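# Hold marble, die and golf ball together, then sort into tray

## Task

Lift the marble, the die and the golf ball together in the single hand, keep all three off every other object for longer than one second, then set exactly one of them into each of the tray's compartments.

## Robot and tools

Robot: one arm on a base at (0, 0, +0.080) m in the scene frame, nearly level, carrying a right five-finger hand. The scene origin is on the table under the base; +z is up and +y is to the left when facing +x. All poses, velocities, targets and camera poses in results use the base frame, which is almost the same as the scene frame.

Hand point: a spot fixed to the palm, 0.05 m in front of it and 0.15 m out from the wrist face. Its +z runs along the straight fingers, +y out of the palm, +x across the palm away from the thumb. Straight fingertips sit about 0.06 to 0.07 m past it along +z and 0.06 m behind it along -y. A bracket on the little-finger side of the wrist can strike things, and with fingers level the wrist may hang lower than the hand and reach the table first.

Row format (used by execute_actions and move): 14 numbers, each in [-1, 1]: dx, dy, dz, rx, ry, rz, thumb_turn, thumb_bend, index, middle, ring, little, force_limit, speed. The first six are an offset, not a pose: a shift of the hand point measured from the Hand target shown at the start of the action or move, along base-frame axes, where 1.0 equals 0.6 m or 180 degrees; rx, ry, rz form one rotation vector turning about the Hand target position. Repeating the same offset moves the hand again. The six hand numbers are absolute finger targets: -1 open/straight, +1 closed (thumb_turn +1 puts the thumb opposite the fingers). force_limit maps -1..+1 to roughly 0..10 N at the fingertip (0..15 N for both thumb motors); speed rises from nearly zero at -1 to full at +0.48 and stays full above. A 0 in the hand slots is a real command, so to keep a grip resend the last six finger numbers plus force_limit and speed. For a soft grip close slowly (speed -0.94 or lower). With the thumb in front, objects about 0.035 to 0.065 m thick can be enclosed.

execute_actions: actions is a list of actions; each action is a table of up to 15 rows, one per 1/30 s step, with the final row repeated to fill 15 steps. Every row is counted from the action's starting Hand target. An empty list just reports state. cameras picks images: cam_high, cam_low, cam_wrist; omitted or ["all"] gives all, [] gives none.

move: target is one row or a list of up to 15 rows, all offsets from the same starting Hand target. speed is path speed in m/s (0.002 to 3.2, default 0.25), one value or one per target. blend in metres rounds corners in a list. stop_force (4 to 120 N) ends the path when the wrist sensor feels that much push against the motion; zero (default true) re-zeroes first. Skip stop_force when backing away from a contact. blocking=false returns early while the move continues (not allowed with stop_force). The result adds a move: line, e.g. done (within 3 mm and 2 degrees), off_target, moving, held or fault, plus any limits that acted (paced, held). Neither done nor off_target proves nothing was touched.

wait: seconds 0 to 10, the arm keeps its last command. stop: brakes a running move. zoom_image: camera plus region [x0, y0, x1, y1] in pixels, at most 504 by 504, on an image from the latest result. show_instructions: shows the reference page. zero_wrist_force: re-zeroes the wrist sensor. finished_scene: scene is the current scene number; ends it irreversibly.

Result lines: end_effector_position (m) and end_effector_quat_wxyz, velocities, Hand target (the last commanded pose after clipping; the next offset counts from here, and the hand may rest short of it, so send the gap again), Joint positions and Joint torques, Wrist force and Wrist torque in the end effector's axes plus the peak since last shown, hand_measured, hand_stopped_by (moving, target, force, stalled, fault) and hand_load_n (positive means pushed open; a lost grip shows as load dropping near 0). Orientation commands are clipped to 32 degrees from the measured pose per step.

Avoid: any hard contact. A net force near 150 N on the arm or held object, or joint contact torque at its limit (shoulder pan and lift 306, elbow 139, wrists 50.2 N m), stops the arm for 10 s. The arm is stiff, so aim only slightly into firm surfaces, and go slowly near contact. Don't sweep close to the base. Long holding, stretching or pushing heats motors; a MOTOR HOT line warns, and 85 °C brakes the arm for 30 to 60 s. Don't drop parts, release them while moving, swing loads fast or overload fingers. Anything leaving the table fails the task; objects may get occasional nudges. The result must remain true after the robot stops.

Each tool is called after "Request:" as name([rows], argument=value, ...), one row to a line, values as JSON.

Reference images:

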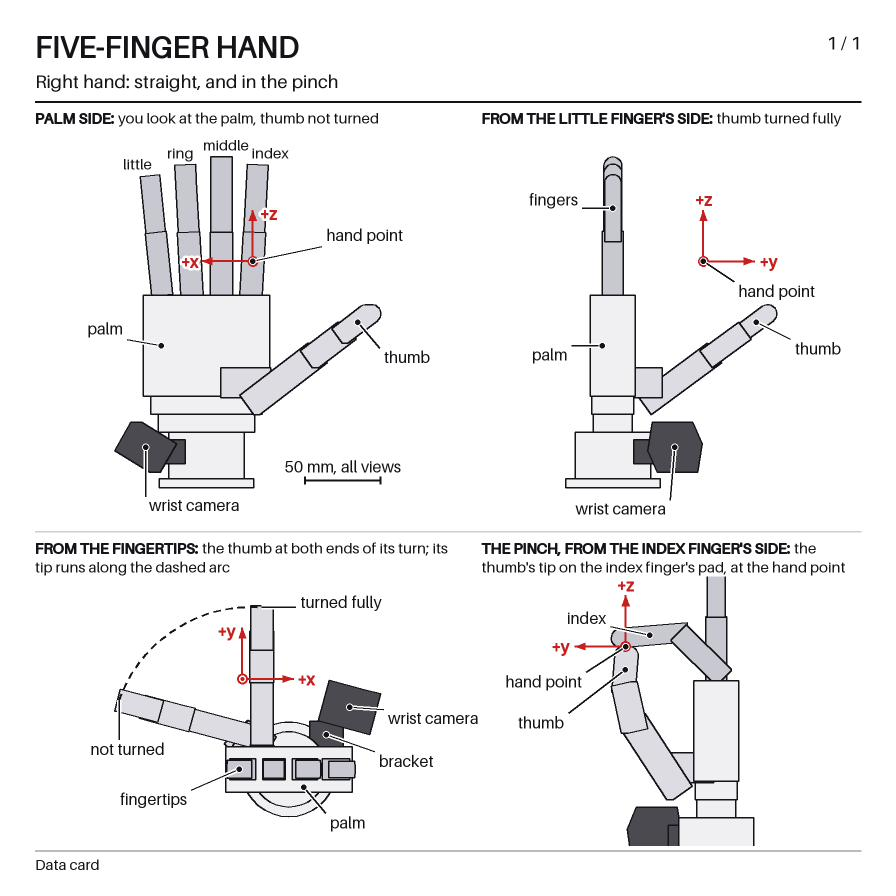

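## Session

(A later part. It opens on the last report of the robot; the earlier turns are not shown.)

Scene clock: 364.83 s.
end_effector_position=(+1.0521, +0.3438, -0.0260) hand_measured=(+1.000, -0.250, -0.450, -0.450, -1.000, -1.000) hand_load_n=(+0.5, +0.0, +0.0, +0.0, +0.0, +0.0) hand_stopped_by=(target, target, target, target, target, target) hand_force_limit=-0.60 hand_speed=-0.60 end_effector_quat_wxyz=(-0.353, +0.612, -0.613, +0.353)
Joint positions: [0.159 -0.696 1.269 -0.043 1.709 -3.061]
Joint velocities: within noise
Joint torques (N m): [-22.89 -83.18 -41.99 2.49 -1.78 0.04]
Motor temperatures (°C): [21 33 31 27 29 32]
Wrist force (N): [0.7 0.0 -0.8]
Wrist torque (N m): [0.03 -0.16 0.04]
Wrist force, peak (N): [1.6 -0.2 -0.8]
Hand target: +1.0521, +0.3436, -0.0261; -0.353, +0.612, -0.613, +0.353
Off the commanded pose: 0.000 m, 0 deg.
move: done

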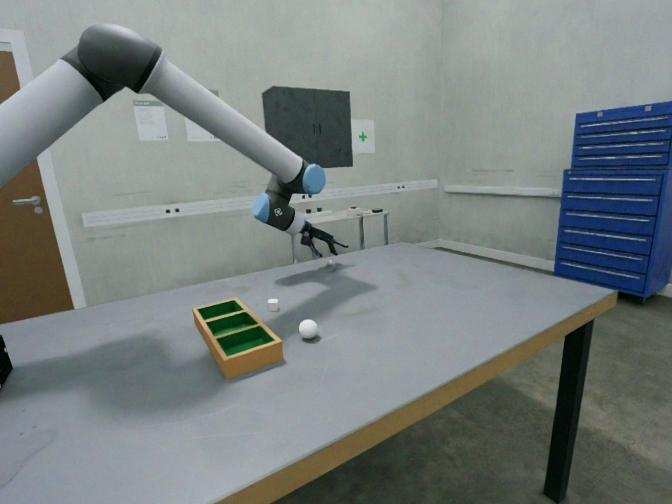

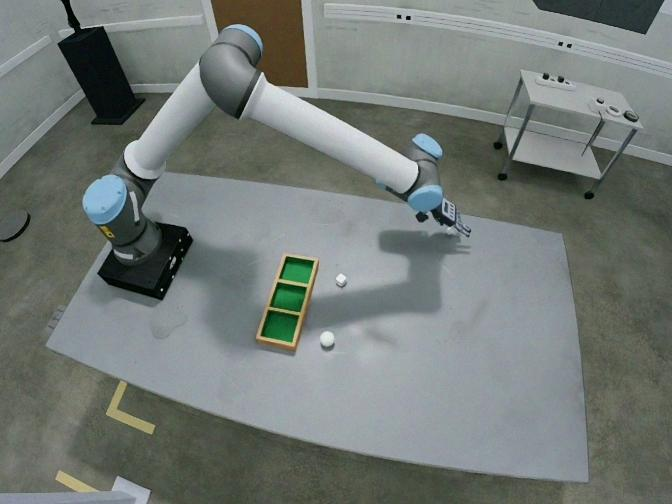

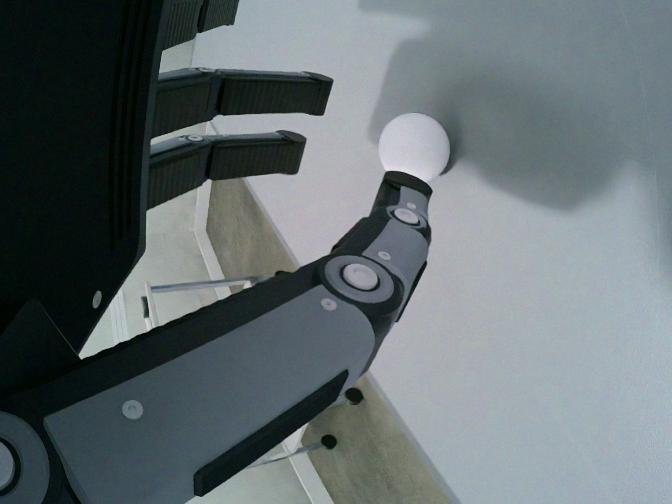

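Request:
move(target=[0.005, -0.01, -0.04, 0,0,0, 1,-0.25,-0.45,-0.45,-1,-1,-0.6,-0.6], speed=0.05, stop_force=5)

Request:
zoom_image(camera="cam_high", region=[300, 230, 370, 290])

Scene clock: 369.97 s.
end_effector_position=(+1.0551, +0.3376, -0.0501) hand_measured=(+1.000, -0.250, -0.450, -0.450, -1.000, -1.000) hand_load_n=(+0.0, +0.0, +0.0, +0.0, +0.0, +0.0) hand_stopped_by=(target, target, target, target, target, target) hand_force_limit=-0.60 hand_speed=-0.60 end_effector_quat_wxyz=(-0.353, +0.612, -0.613, +0.353)
Joint positions: [0.152 -0.672 1.272 -0.07 1.702 -3.065]
Joint velocities: within noise
Joint torques (N m): [18.95 -115.26 -45.27 2.28 1.31 1.45]
Motor temperatures (°C): [21 33 31 27 29 32]
Wrist force (N): [0.3 0.0 0.0]
Wrist torque (N m): [-0.02 -0.14 0.03]
Wrist force, peak (N): [1.3 0.0 -1.3]
Hand target: +1.0551, +0.3376, -0.0501; -0.353, +0.612, -0.613, +0.353
Off the commanded pose: 0.000 m, 0 deg.
move: done

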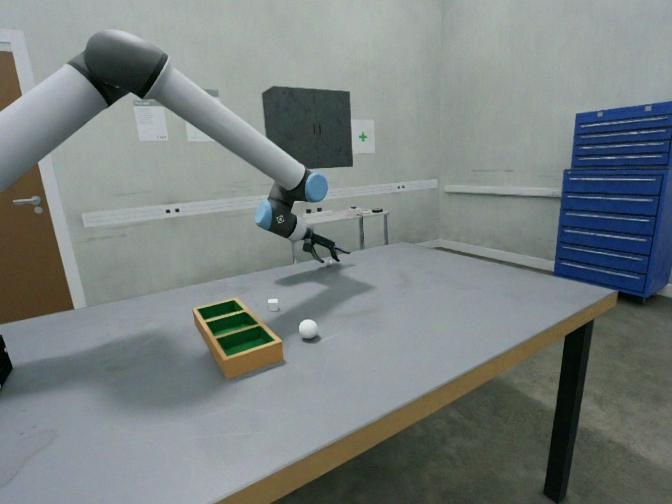

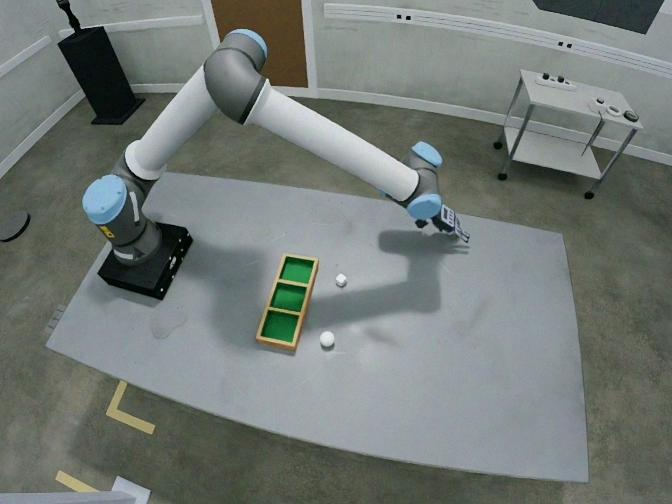

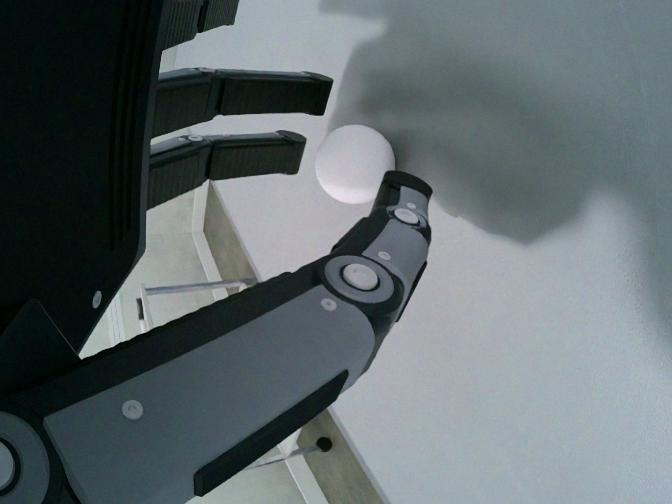

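Scaled by 7.200 from the camera's 672x504 image, which has a finer 960x720 frame.

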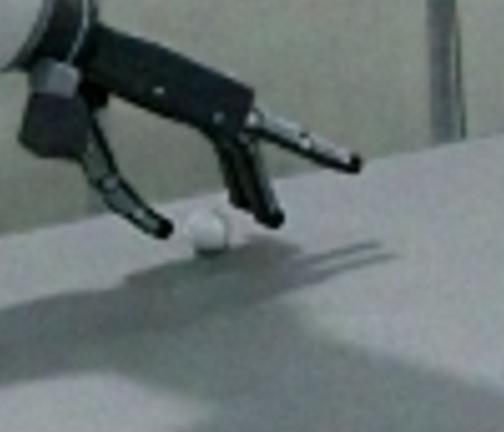

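Request:
move(target=[0, 0, 0, 0,0,0, 1,-0.25,0.0,0.0,-1,-1,-0.6,-0.9])

Request:
zoom_image(camera="cam_high", region=[300, 230, 370, 290])

Scene clock: 374.47 s.
end_effector_position=(+1.0551, +0.3376, -0.0501) hand_measured=(+1.000, -0.250, +0.000, -0.014, -1.000, -1.000) hand_load_n=(+0.5, +3.5, +2.0, +2.5, +0.0, +0.0) hand_stopped_by=(target, target, force, force, target, target) hand_force_limit=-0.60 hand_speed=-0.90 end_effector_quat_wxyz=(-0.353, +0.612, -0.613, +0.353)
Joint positions: [0.152 -0.672 1.272 -0.07 1.702 -3.065]
Joint velocities: within noise
Joint torques (N m): [15.77 -116.9 -36.8 -0.72 1.49 1.52]
Motor temperatures (°C): [21 33 31 27 29 32]
Wrist force (N): [0.6 0.5 -0.4]
Wrist torque (N m): [0.07 -0.16 0.05]
Wrist force, peak (N): [1.4 -0.4 -0.7]
Hand target: +1.0551, +0.3376, -0.0501; -0.353, +0.612, -0.613, +0.353
Off the commanded pose: 0.000 m, 0 deg.
move: done

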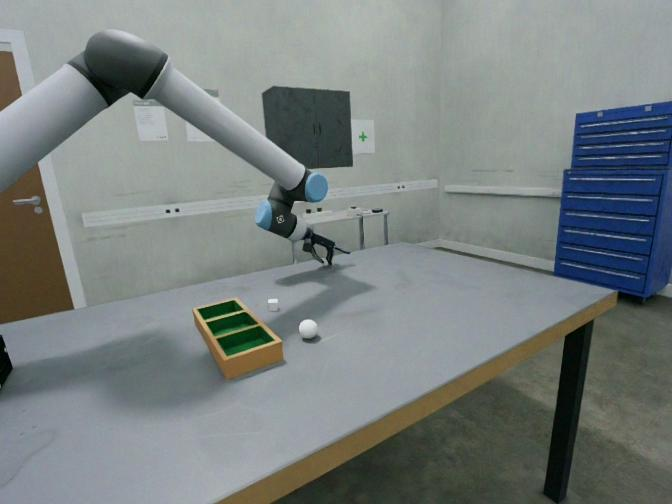

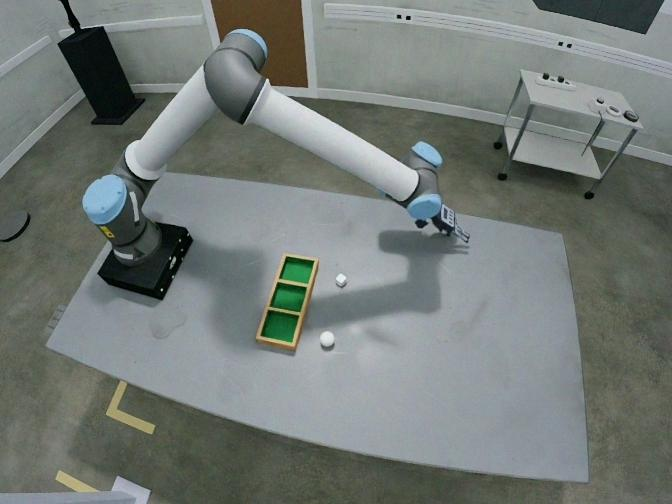

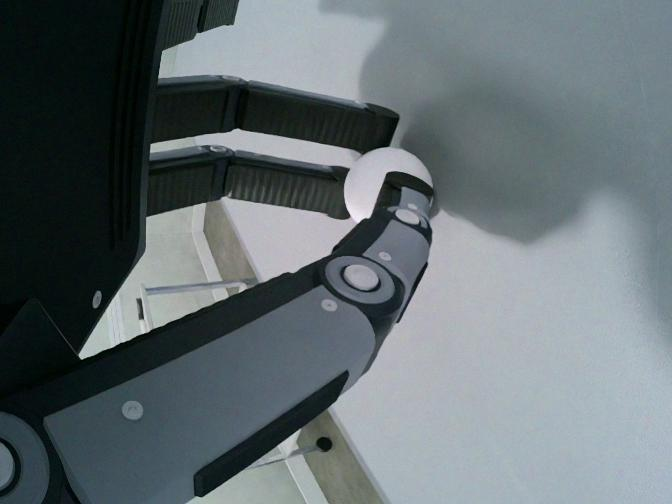

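Scaled by 7.200 from the camera's 672x504 image, which has a finer 960x720 frame.

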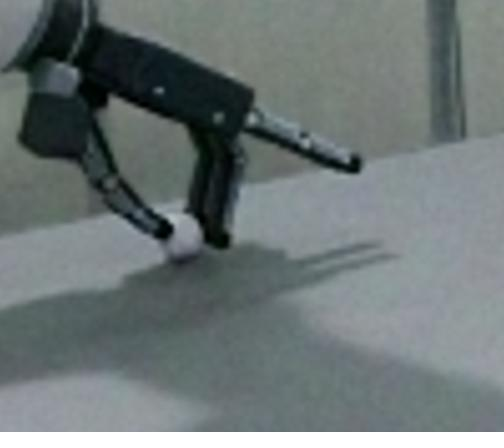

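Request:
move(target=[0, 0, 0, 0,0,0, 1,-0.2,0.15,0.15,-1,-1,-0.3,-0.94], cameras=[])

Request:
move(target=[0, 0, 0.2, 0,0,0, 1,-0.2,0.15,0.15,-1,-1,-0.3,-0.94], speed=0.08)

Request:
zoom_image(camera="cam_high", region=[300, 200, 370, 260])

Scene clock: 379.13 s.
end_effector_position=(+1.0551, +0.3376, -0.0501) hand_measured=(+1.000, -0.248, +0.010, -0.004, -1.000, -1.000) hand_load_n=(+1.0, +6.5, +3.5, +4.0, +0.0, +0.0) hand_stopped_by=(target, force, force, force, target, target) hand_force_limit=-0.30 hand_speed=-0.94 end_effector_quat_wxyz=(-0.353, +0.612, -0.613, +0.353)
Joint positions: [0.152 -0.672 1.272 -0.07 1.702 -3.065]
Joint velocities: within noise
Joint torques (N m): [14.51 -115.7 -30.52 -1.85 1.43 1.78]
Motor temperatures (°C): [21 33 31 27 29 32]
Wrist force (N): [0.1 0.2 -0.4]
Wrist torque (N m): [0.02 -0.09 0.01]
Wrist force, peak (N): [0.4 -0.1 -1.3]
Hand target: +1.0551, +0.3376, -0.0501; -0.353, +0.612, -0.613, +0.353
Off the commanded pose: 0.000 m, 0 deg.
move: done
No camera images: "cameras" was empty.

Scene clock: 380.90 s.
end_effector_position=(+1.0552, +0.3376, +0.0703) hand_measured=(+1.000, -0.248, +0.010, -0.004, -1.000, -1.000) hand_load_n=(+1.0, +6.5, +4.0, +4.5, +0.0, +0.0) hand_stopped_by=(target, force, force, force, target, target) hand_force_limit=-0.30 hand_speed=-0.94 end_effector_quat_wxyz=(-0.353, +0.612, -0.613, +0.353) end_effector_velocity=(+0.002, +0.000, -0.002) end_effector_angular_velocity=(+0.000, -0.003, -0.001)
Joint positions: [0.152 -0.776 1.229 0.077 1.702 -3.065]
Joint velocities: [0 0.003 0 -0.006 0.001 0]
Joint torques (N m): [18.88 -81.11 -31.64 -1.98 1.33 1.24]
Motor temperatures (°C): [21 33 31 27 29 32]
Wrist force (N): [0.8 0.3 -0.9]
Wrist torque (N m): [0.06 -0.17 0.04]
Wrist force, peak (N): [1.2 0.3 -0.9]
Hand target: +1.0551, +0.3376, +0.0699; -0.353, +0.612, -0.613, +0.353
Off the commanded pose: 0.000 m, 0 deg.
move: done

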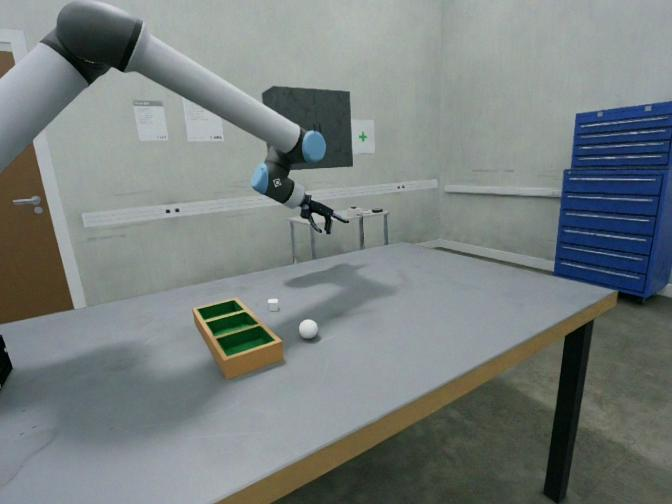

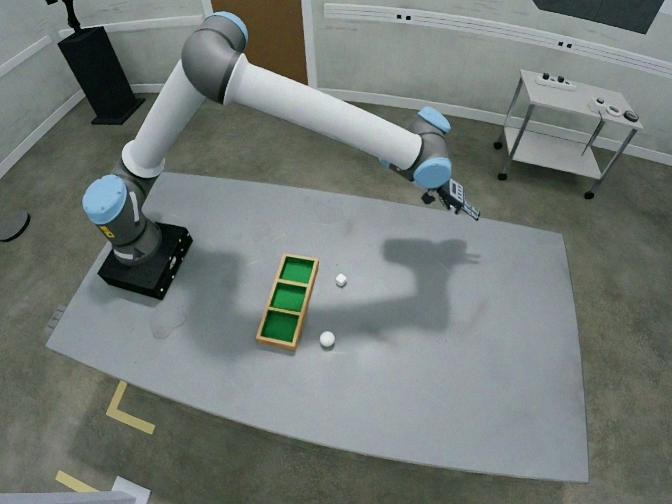

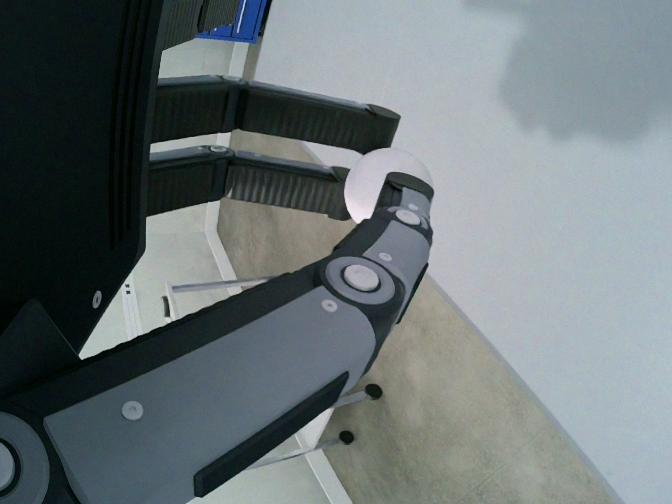

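Scaled by 7.200 from the camera's 672x504 image, which has a finer 960x720 frame.

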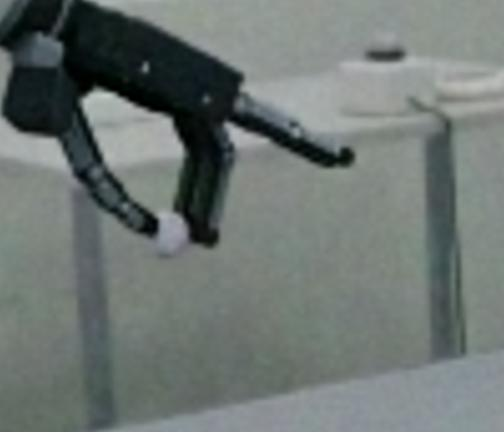

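Request:
move([
  [-0.292, -0.533, 0, 0,0,0, 1,-0.2,0.15,0.15,-1,-1,-0.3,-0.94],
  [-0.292, -0.533, -0.17, 0,0,0, 1,-0.2,0.15,0.15,-1,-1,-0.3,-0.94],
], speed=[0.2,0.1])

Request:
zoom_image(camera="cam_high", region=[280, 230, 350, 290])

Scene clock: 409.33 s.
end_effector_position=(+0.8797, +0.0178, -0.0324) hand_measured=(+1.000, -0.248, +0.010, -0.004, -1.000, -1.000) hand_load_n=(+1.0, +6.5, +4.0, +4.5, +0.0, +0.0) hand_stopped_by=(target, force, force, force, target, target) hand_force_limit=-0.30 hand_speed=-0.94 end_effector_quat_wxyz=(-0.353, +0.612, -0.613, +0.353)
Joint positions: [-0.278 -0.976 1.832 -0.314 1.331 -3.284]
Joint velocities: within noise
Joint torques (N m): [17.81 -94.19 -39.41 2.51 -0.63 2.4]
Motor temperatures (°C): [21 33 30 27 29 32]
Wrist force (N): [0.5 -0.1 -0.7]
Wrist torque (N m): [0.01 -0.10 0.03]
Wrist force, peak (N): [2.2 0.6 -1.1]
Hand target: +0.8799, +0.0178, -0.0321; -0.353, +0.612, -0.613, +0.353
Off the commanded pose: 0.000 m, 0 deg.
move: done

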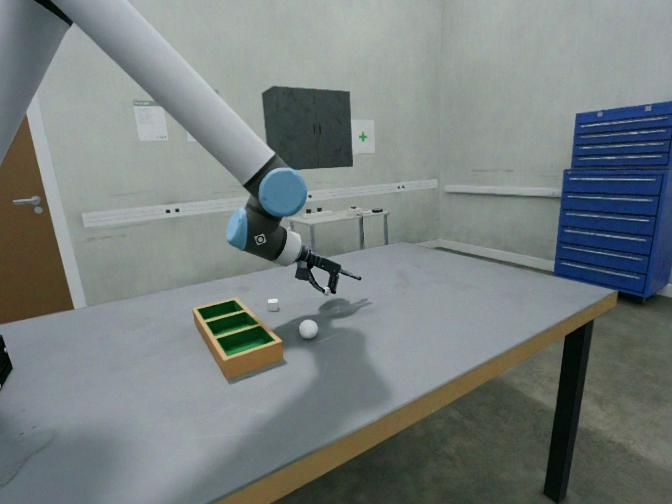

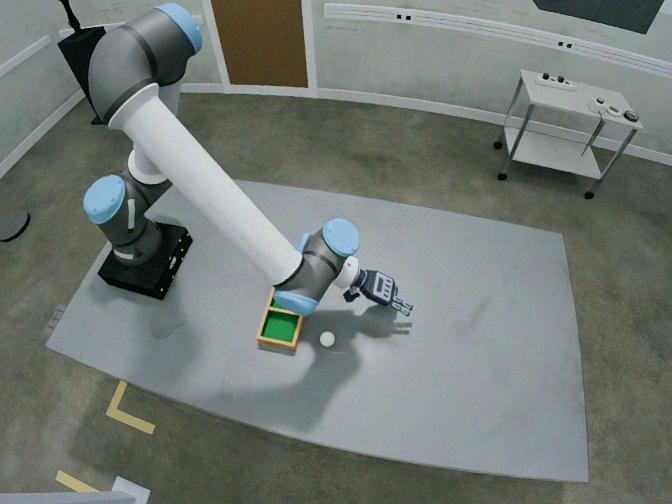

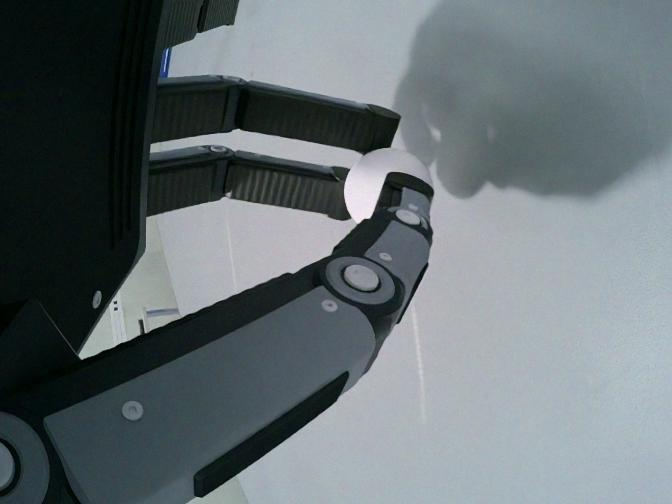

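Scaled by 7.200 from the camera's 672x504 image, which has a finer 960x720 frame.

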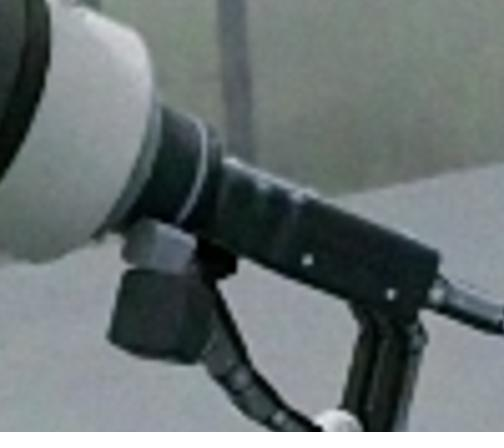

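Request:
move(target=[0,0,-0.032, 0,0,0, 1,-0.2,0.15,0.15,-1,-1,-0.3,-0.94], speed=0.015, stop_force=4)

Request:
zoom_image(camera="cam_high", region=[290, 250, 360, 310])

Scene clock: 415.73 s.
end_effector_position=(+0.8799, +0.0178, -0.0500) hand_measured=(+1.000, -0.248, +0.010, -0.004, -1.000, -1.000) hand_load_n=(+0.5, +4.5, +4.0, +4.5, +0.0, +0.0) hand_stopped_by=(target, force, force, force, target, target) hand_force_limit=-0.30 hand_speed=-0.94 end_effector_quat_wxyz=(-0.353, +0.612, -0.613, +0.353)
Joint positions: [-0.278 -0.953 1.835 -0.34 1.331 -3.284]
Joint velocities: within noise
Joint torques (N m): [16.34 -89.24 -34.19 2.84 1.12 1.96]
Motor temperatures (°C): [21 33 30 27 29 32]
Wrist force (N): [-0.2 -4.4 -3.0]
Wrist torque (N m): [-0.03 0.06 -0.07]
Wrist force, peak (N): [0.2 -9.3 -6.7]
Hand target: +0.8799, +0.0178, -0.0500; -0.353, +0.612, -0.613, +0.353 (not the last commanded pose)
Off the commanded pose: 0.001 m, 0 deg.
move: contact

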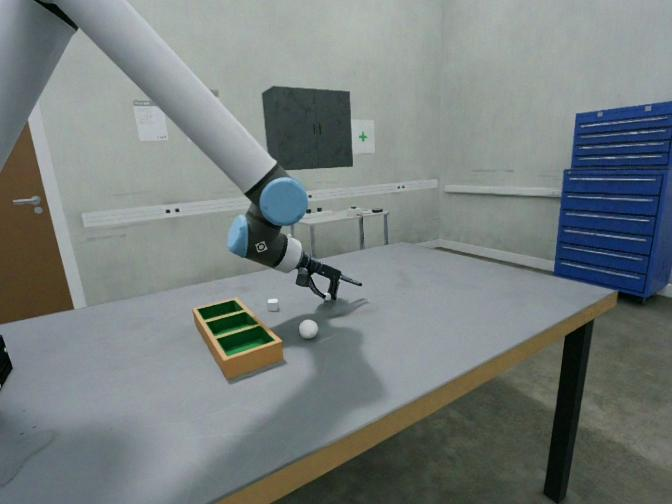

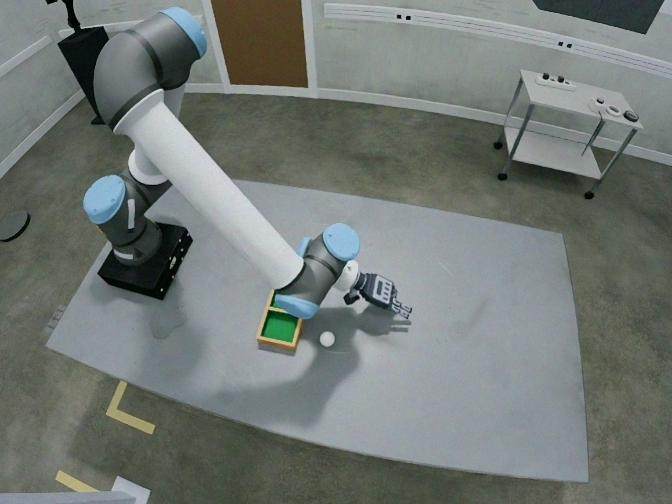

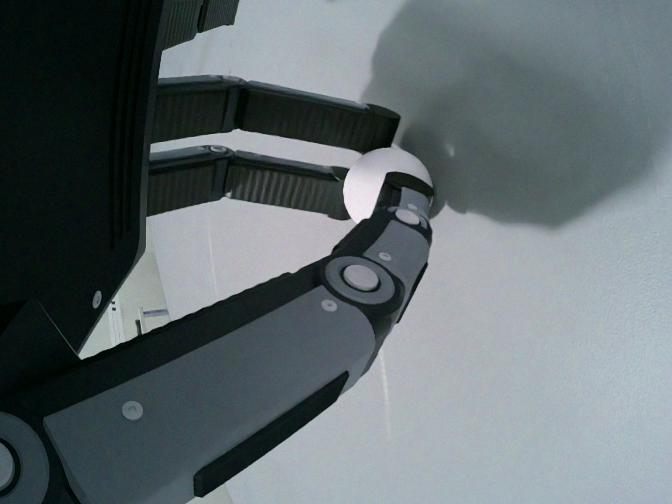

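Scaled by 7.200 from the camera's 672x504 image, which has a finer 960x720 frame.

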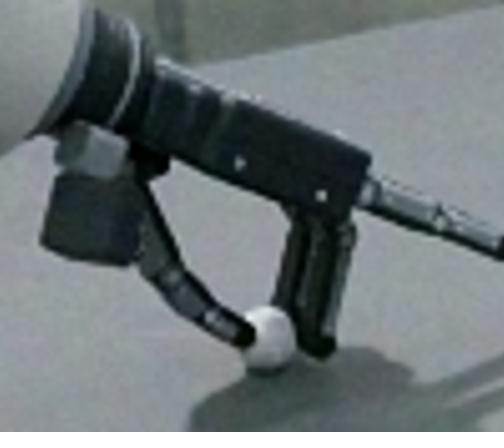

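Request:
move(target=[0,0,0.0015, 0,0,0, 1,-0.3,-0.06,-0.06,-1,-1,-0.3,-0.94], speed=0.01, cameras=[])

Request:
move(target=[0,0,0, 0,0,0, 1,-0.45,-0.3,-0.3,-1,-1,-0.3,-0.9])

Scene clock: 418.77 s.
end_effector_position=(+0.8799, +0.0178, -0.0491) hand_measured=(+1.000, -0.300, -0.060, -0.060, -1.000, -1.000) hand_load_n=(+0.0, +0.0, +0.0, +0.0, +0.0, +0.0) hand_stopped_by=(target, target, target, target, target, target) hand_force_limit=-0.30 hand_speed=-0.94 end_effector_quat_wxyz=(-0.353, +0.612, -0.613, +0.353)
Joint positions: [-0.278 -0.954 1.835 -0.339 1.331 -3.284]
Joint velocities: within noise
Joint torques (N m): [15.34 -89.39 -36.25 1.96 0.8 2.17]
Motor temperatures (°C): [21 33 30 27 29 32]
Wrist force (N): [-0.3 -0.3 -0.2]
Wrist torque (N m): [-0.01 0.02 -0.01]
Wrist force, peak (N): [0.0 -5.6 -3.6]
Hand target: +0.8799, +0.0178, -0.0491; -0.353, +0.612, -0.613, +0.353
Off the commanded pose: 0.000 m, 0 deg.
move: done
No camera images: "cameras" was empty.

Scene clock: 420.07 s.
end_effector_position=(+0.8799, +0.0178, -0.0491) hand_measured=(+1.000, -0.450, -0.300, -0.300, -1.000, -1.000) hand_load_n=(+0.0, +0.0, +0.0, +0.0, +0.0, +0.0) hand_stopped_by=(target, target, target, target, target, target) hand_force_limit=-0.30 hand_speed=-0.90 end_effector_quat_wxyz=(-0.353, +0.612, -0.613, +0.353)
Joint positions: [-0.278 -0.954 1.835 -0.339 1.331 -3.284]
Joint velocities: within noise
Joint torques (N m): [15.02 -81.35 -34.22 -1.32 1.03 1.96]
Motor temperatures (°C): [21 33 30 27 29 32]
Wrist force (N): [0.0 -0.1 -0.6]
Wrist torque (N m): [0.03 -0.02 0.00]
Wrist force, peak (N): [0.0 -1.0 -0.9]
Hand target: +0.8799, +0.0178, -0.0491; -0.353, +0.612, -0.613, +0.353
Off the commanded pose: 0.000 m, 0 deg.
move: done

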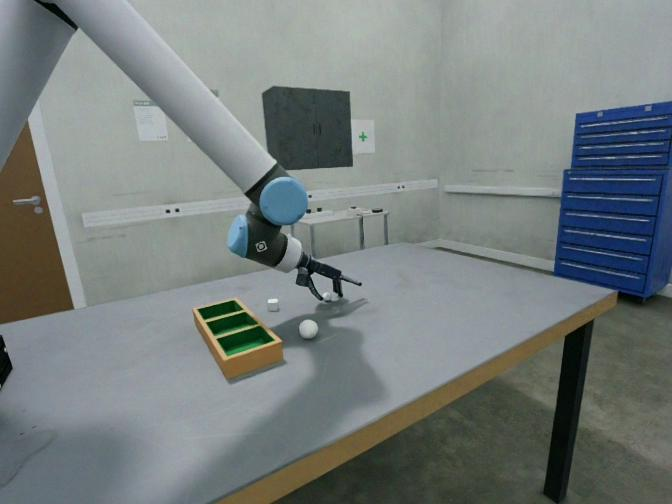

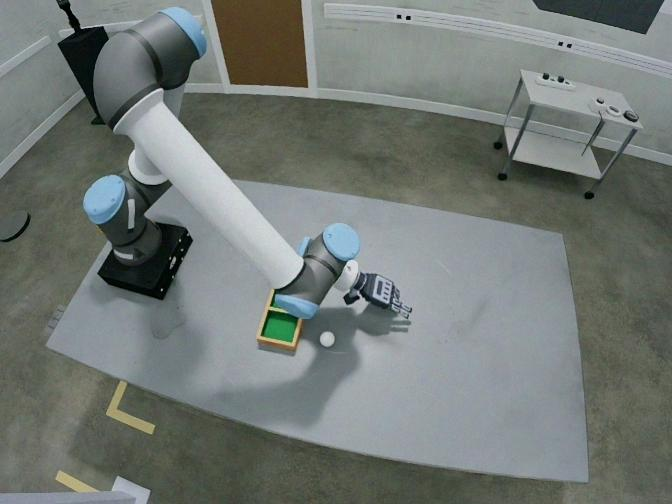

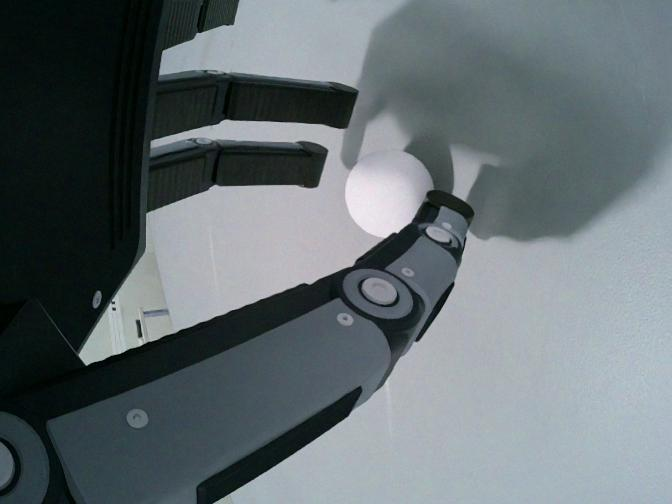

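Request:
move([
  [0,0,0.15, 0,0,0, 1,-0.45,-0.3,-0.3,-1,-1,-0.3,-0.9],
  [-0.31,-0.2,0.15, 0,0,0, 1,-0.45,-0.3,-0.3,-1,-1,-0.3,-0.9],
], speed=[0.06,0.2])

Request:
zoom_image(camera="cam_high", region=[240, 230, 360, 350])

Scene clock: 426.13 s.
end_effector_position=(+0.6939, -0.1022, +0.0410) hand_measured=(+1.000, -0.450, -0.300, -0.300, -1.000, -1.000) hand_load_n=(+0.0, +0.0, +0.0, +0.0, +0.0, +0.0) hand_stopped_by=(target, target, target, target, target, target) hand_force_limit=-0.30 hand_speed=-0.90 end_effector_quat_wxyz=(-0.353, +0.612, -0.613, +0.353)
Joint positions: [-0.612 -1.265 2.144 -0.264 1.051 -3.479]
Joint velocities: within noise
Joint torques (N m): [-3.14 -40.42 -30.8 0.26 -1.05 0.85]
Motor temperatures (°C): [21 33 30 27 29 32]
Wrist force (N): [0.6 0.4 -0.2]
Wrist torque (N m): [0.08 -0.12 0.04]
Wrist force, peak (N): [1.2 1.2 -2.1]
Hand target: +0.6939, -0.1022, +0.0409; -0.353, +0.612, -0.613, +0.353
Off the commanded pose: 0.000 m, 0 deg.
move: done

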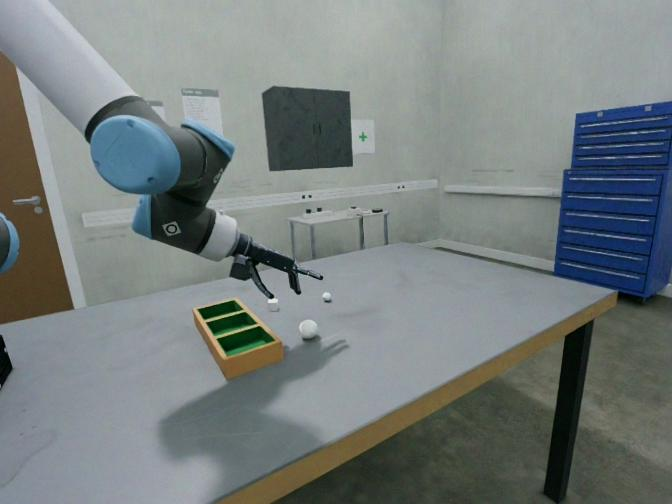

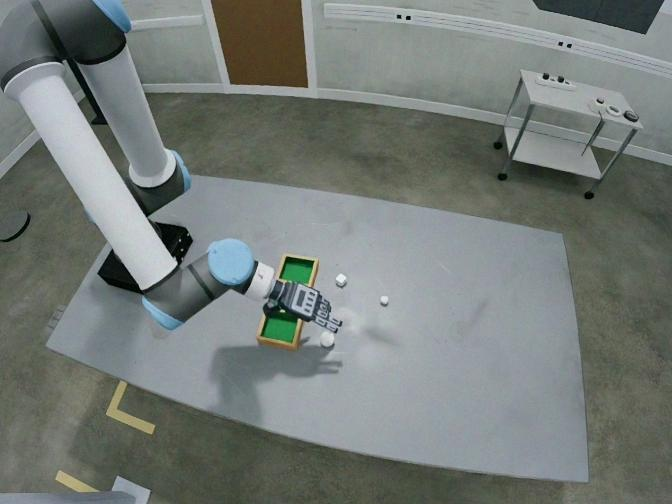

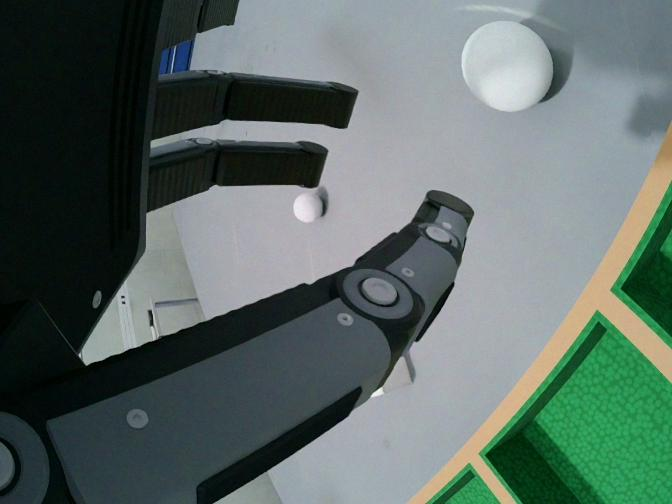

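Scaled by 4.200 from the camera's 672x504 image, which has a finer 960x720 frame.

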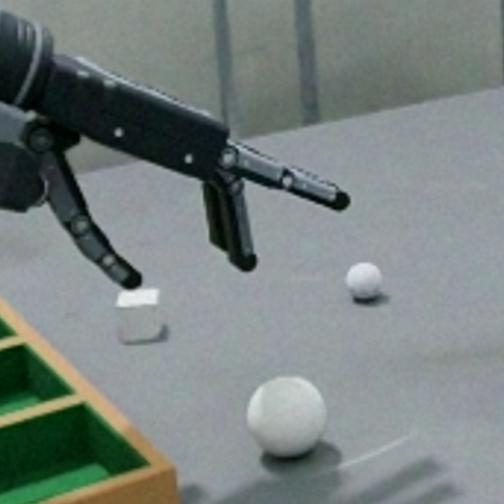

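Request:
move(target=[0.02,-0.066,-0.06, 0,0,0, 1,-0.7,-0.6,-0.6,-1,-1,-0.3,-0.5], speed=0.1)

Request:
zoom_image(camera="cam_high", region=[260, 260, 360, 360])

Scene clock: 437.87 s.
end_effector_position=(+0.7060, -0.1420, +0.0050) hand_measured=(+1.000, -0.700, -0.600, -0.600, -1.000, -1.000) hand_load_n=(+0.0, +0.0, +0.0, +0.0, +0.0, +0.0) hand_stopped_by=(target, target, target, target, target, target) hand_force_limit=-0.30 hand_speed=-0.50 end_effector_quat_wxyz=(-0.353, +0.612, -0.613, +0.353)
Joint positions: [-0.662 -1.177 2.11 -0.3 1.01 -3.513]
Joint velocities: within noise
Joint torques (N m): [16.33 -73.61 -18 3.83 1.91 2.53]
Motor temperatures (°C): [21 33 30 27 29 32]
Wrist force (N): [0.6 -0.5 0.1]
Wrist torque (N m): [-0.12 -0.14 0.04]
Wrist force, peak (N): [1.4 -0.3 0.5]
Hand target: +0.7059, -0.1418, +0.0049; -0.353, +0.612, -0.613, +0.353
Off the commanded pose: 0.000 m, 0 deg.
move: done

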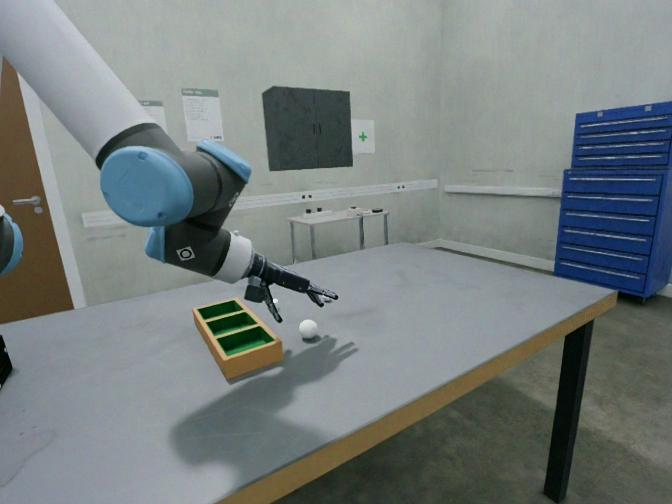

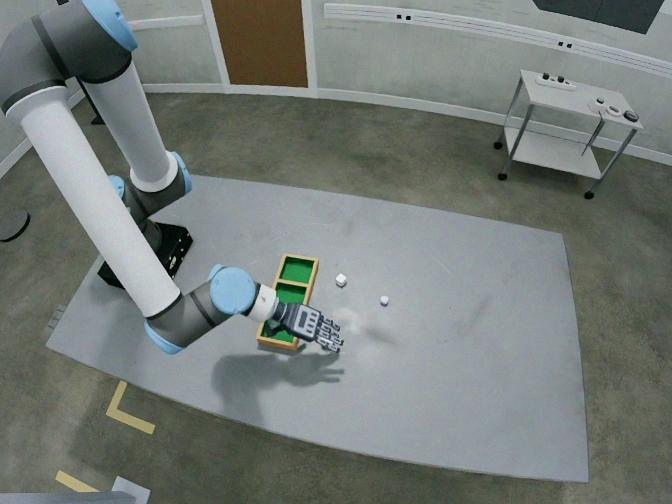

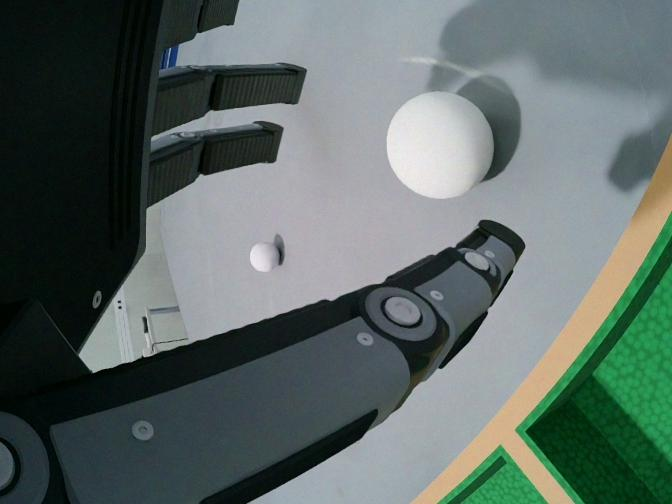

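Scaled by 5.040 from the camera's 672x504 image, which has a finer 960x720 frame.

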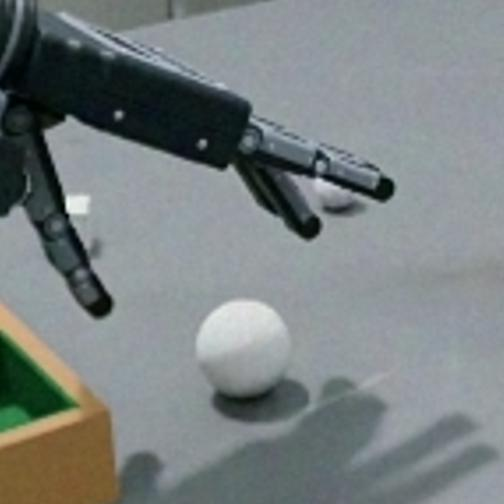

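Request:
execute_actions(actions=[])

Scene clock: 451.20 s.
end_effector_position=(+0.7059, -0.1418, +0.0049) hand_measured=(+1.000, -0.700, -0.600, -0.600, -1.000, -1.000) hand_load_n=(+0.0, +0.0, +0.0, +0.0, +0.0, -0.5) hand_stopped_by=(target, target, target, target, target, target) hand_force_limit=-0.30 hand_speed=-0.50 end_effector_quat_wxyz=(-0.353, +0.612, -0.613, +0.353)
Joint positions: [-0.662 -1.178 2.11 -0.3 1.01 -3.513]
Joint velocities: within noise
Joint torques (N m): [19.96 -72.66 -23.44 2.16 0.63 2.42]
Motor temperatures (°C): [21 33 30 27 29 32]
Wrist force (N): [0.7 -0.3 -0.2]
Wrist torque (N m): [-0.07 -0.15 0.05]
Wrist force, peak (N): [1.1 -0.8 -0.5]
Hand target: +0.7059, -0.1418, +0.0049; -0.353, +0.612, -0.613, +0.353
Off the commanded pose: 0.000 m, 0 deg.

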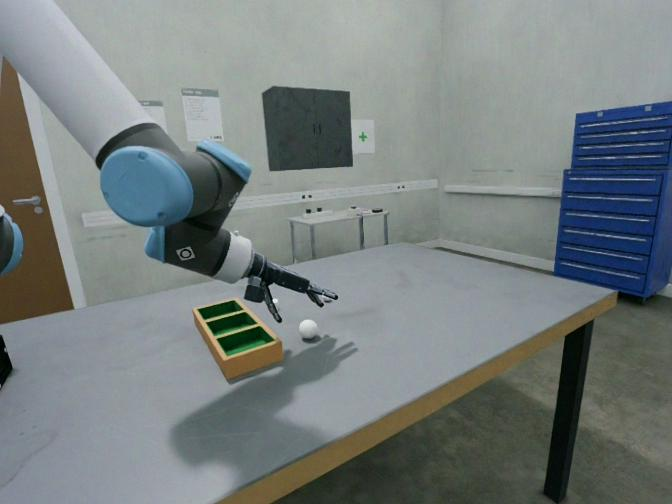

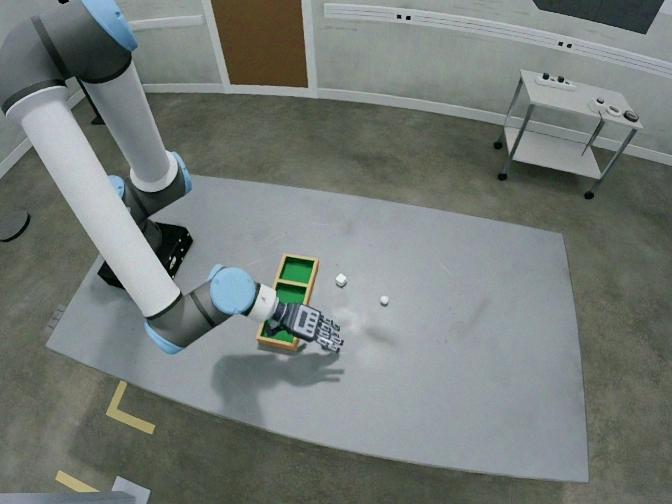

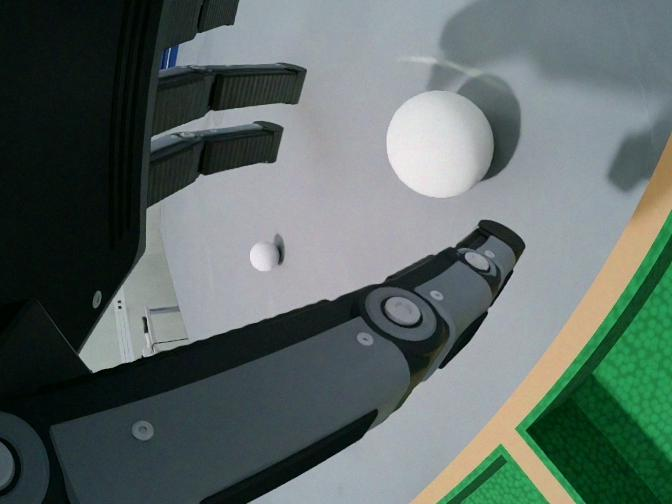

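Request:
move([
  [0,0,0.09,0,0,0,1,-0.25,-0.45,-0.45,-1,-1,-0.3,-0.5],
  [-0.02,0.25,0.09,0,0,0,1,-0.25,-0.45,-0.45,-1,-1,-0.3,-0.5],
  [-0.02,0.27,0.02,0,0,0,1,-0.25,-0.45,-0.45,-1,-1,-0.3,-0.5],
], blend=0.02, speed=0.15)

Scene clock: 524.13 s.
end_effector_position=(+0.6938, +0.0204, +0.0169) hand_measured=(+1.000, -0.250, -0.450, -0.450, -1.000, -1.000) hand_load_n=(+0.0, +0.0, +0.0, +0.0, +0.0, +0.0) hand_stopped_by=(target, target, target, target, target, target) hand_force_limit=-0.30 hand_speed=-0.50 end_effector_quat_wxyz=(-0.353, +0.612, -0.613, +0.353)
Joint positions: [-0.382 -1.263 2.199 -0.378 1.242 -3.34]
Joint velocities: within noise
Joint torques (N m): [-21.39 -53.84 -35.63 0.6 -2.01 -1.19]
Motor temperatures (°C): [21 33 30 27 29 32]
Wrist force (N): [0.6 0.6 -0.6]
Wrist torque (N m): [0.13 -0.13 0.06]
Wrist force, peak (N): [2.0 -0.7 -0.2]
Hand target: +0.6939, +0.0202, +0.0169; -0.353, +0.612, -0.613, +0.353
Off the commanded pose: 0.000 m, 0 deg.
move: done

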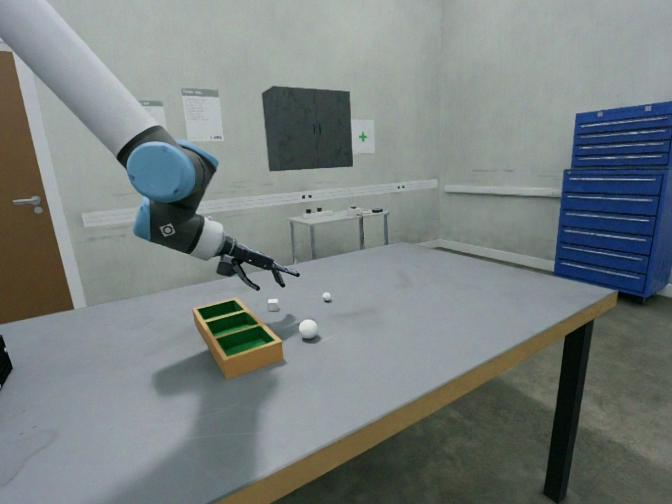

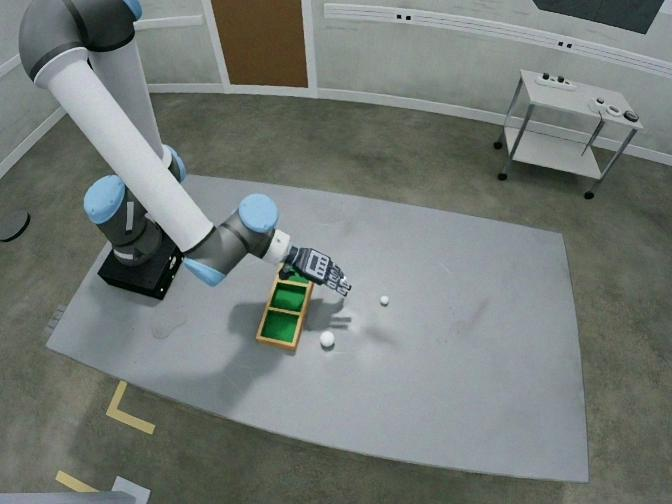

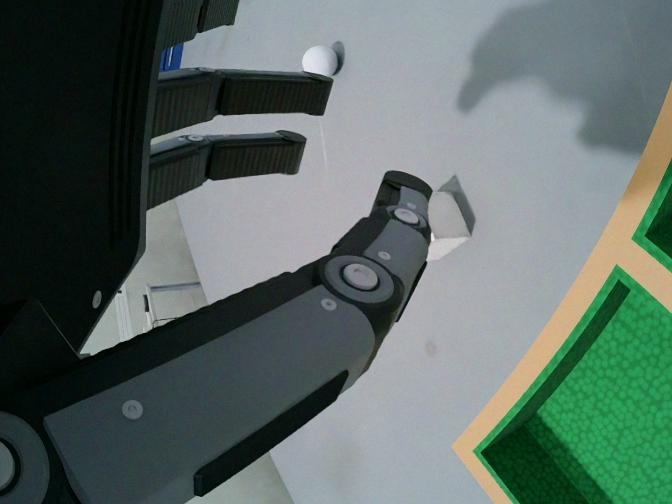

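Request:
zoom_image(camera="cam_wrist", region=[350, 130, 518, 290])

Request:
zoom_image(camera="cam_high", region=[220, 240, 340, 330])

Request:
zoom_image(camera="cam_low", region=[280, 230, 400, 320])

Scaled by 3.000 from the camera's 672x504 image, which has a finer 960x720 frame.

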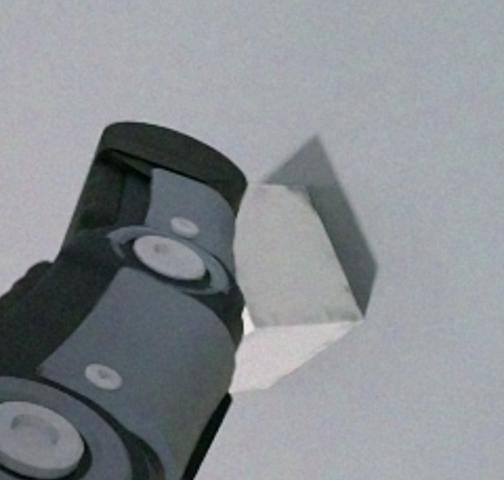

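Scaled by 4.200 from the camera's 672x504 image, which has a finer 960x720 frame.

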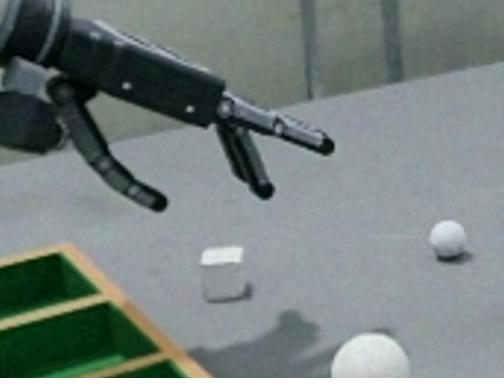

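Scaled by 4.200 from the camera's 672x504 image, which has a finer 960x720 frame.

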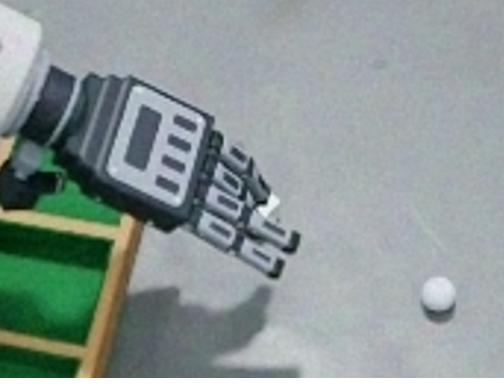

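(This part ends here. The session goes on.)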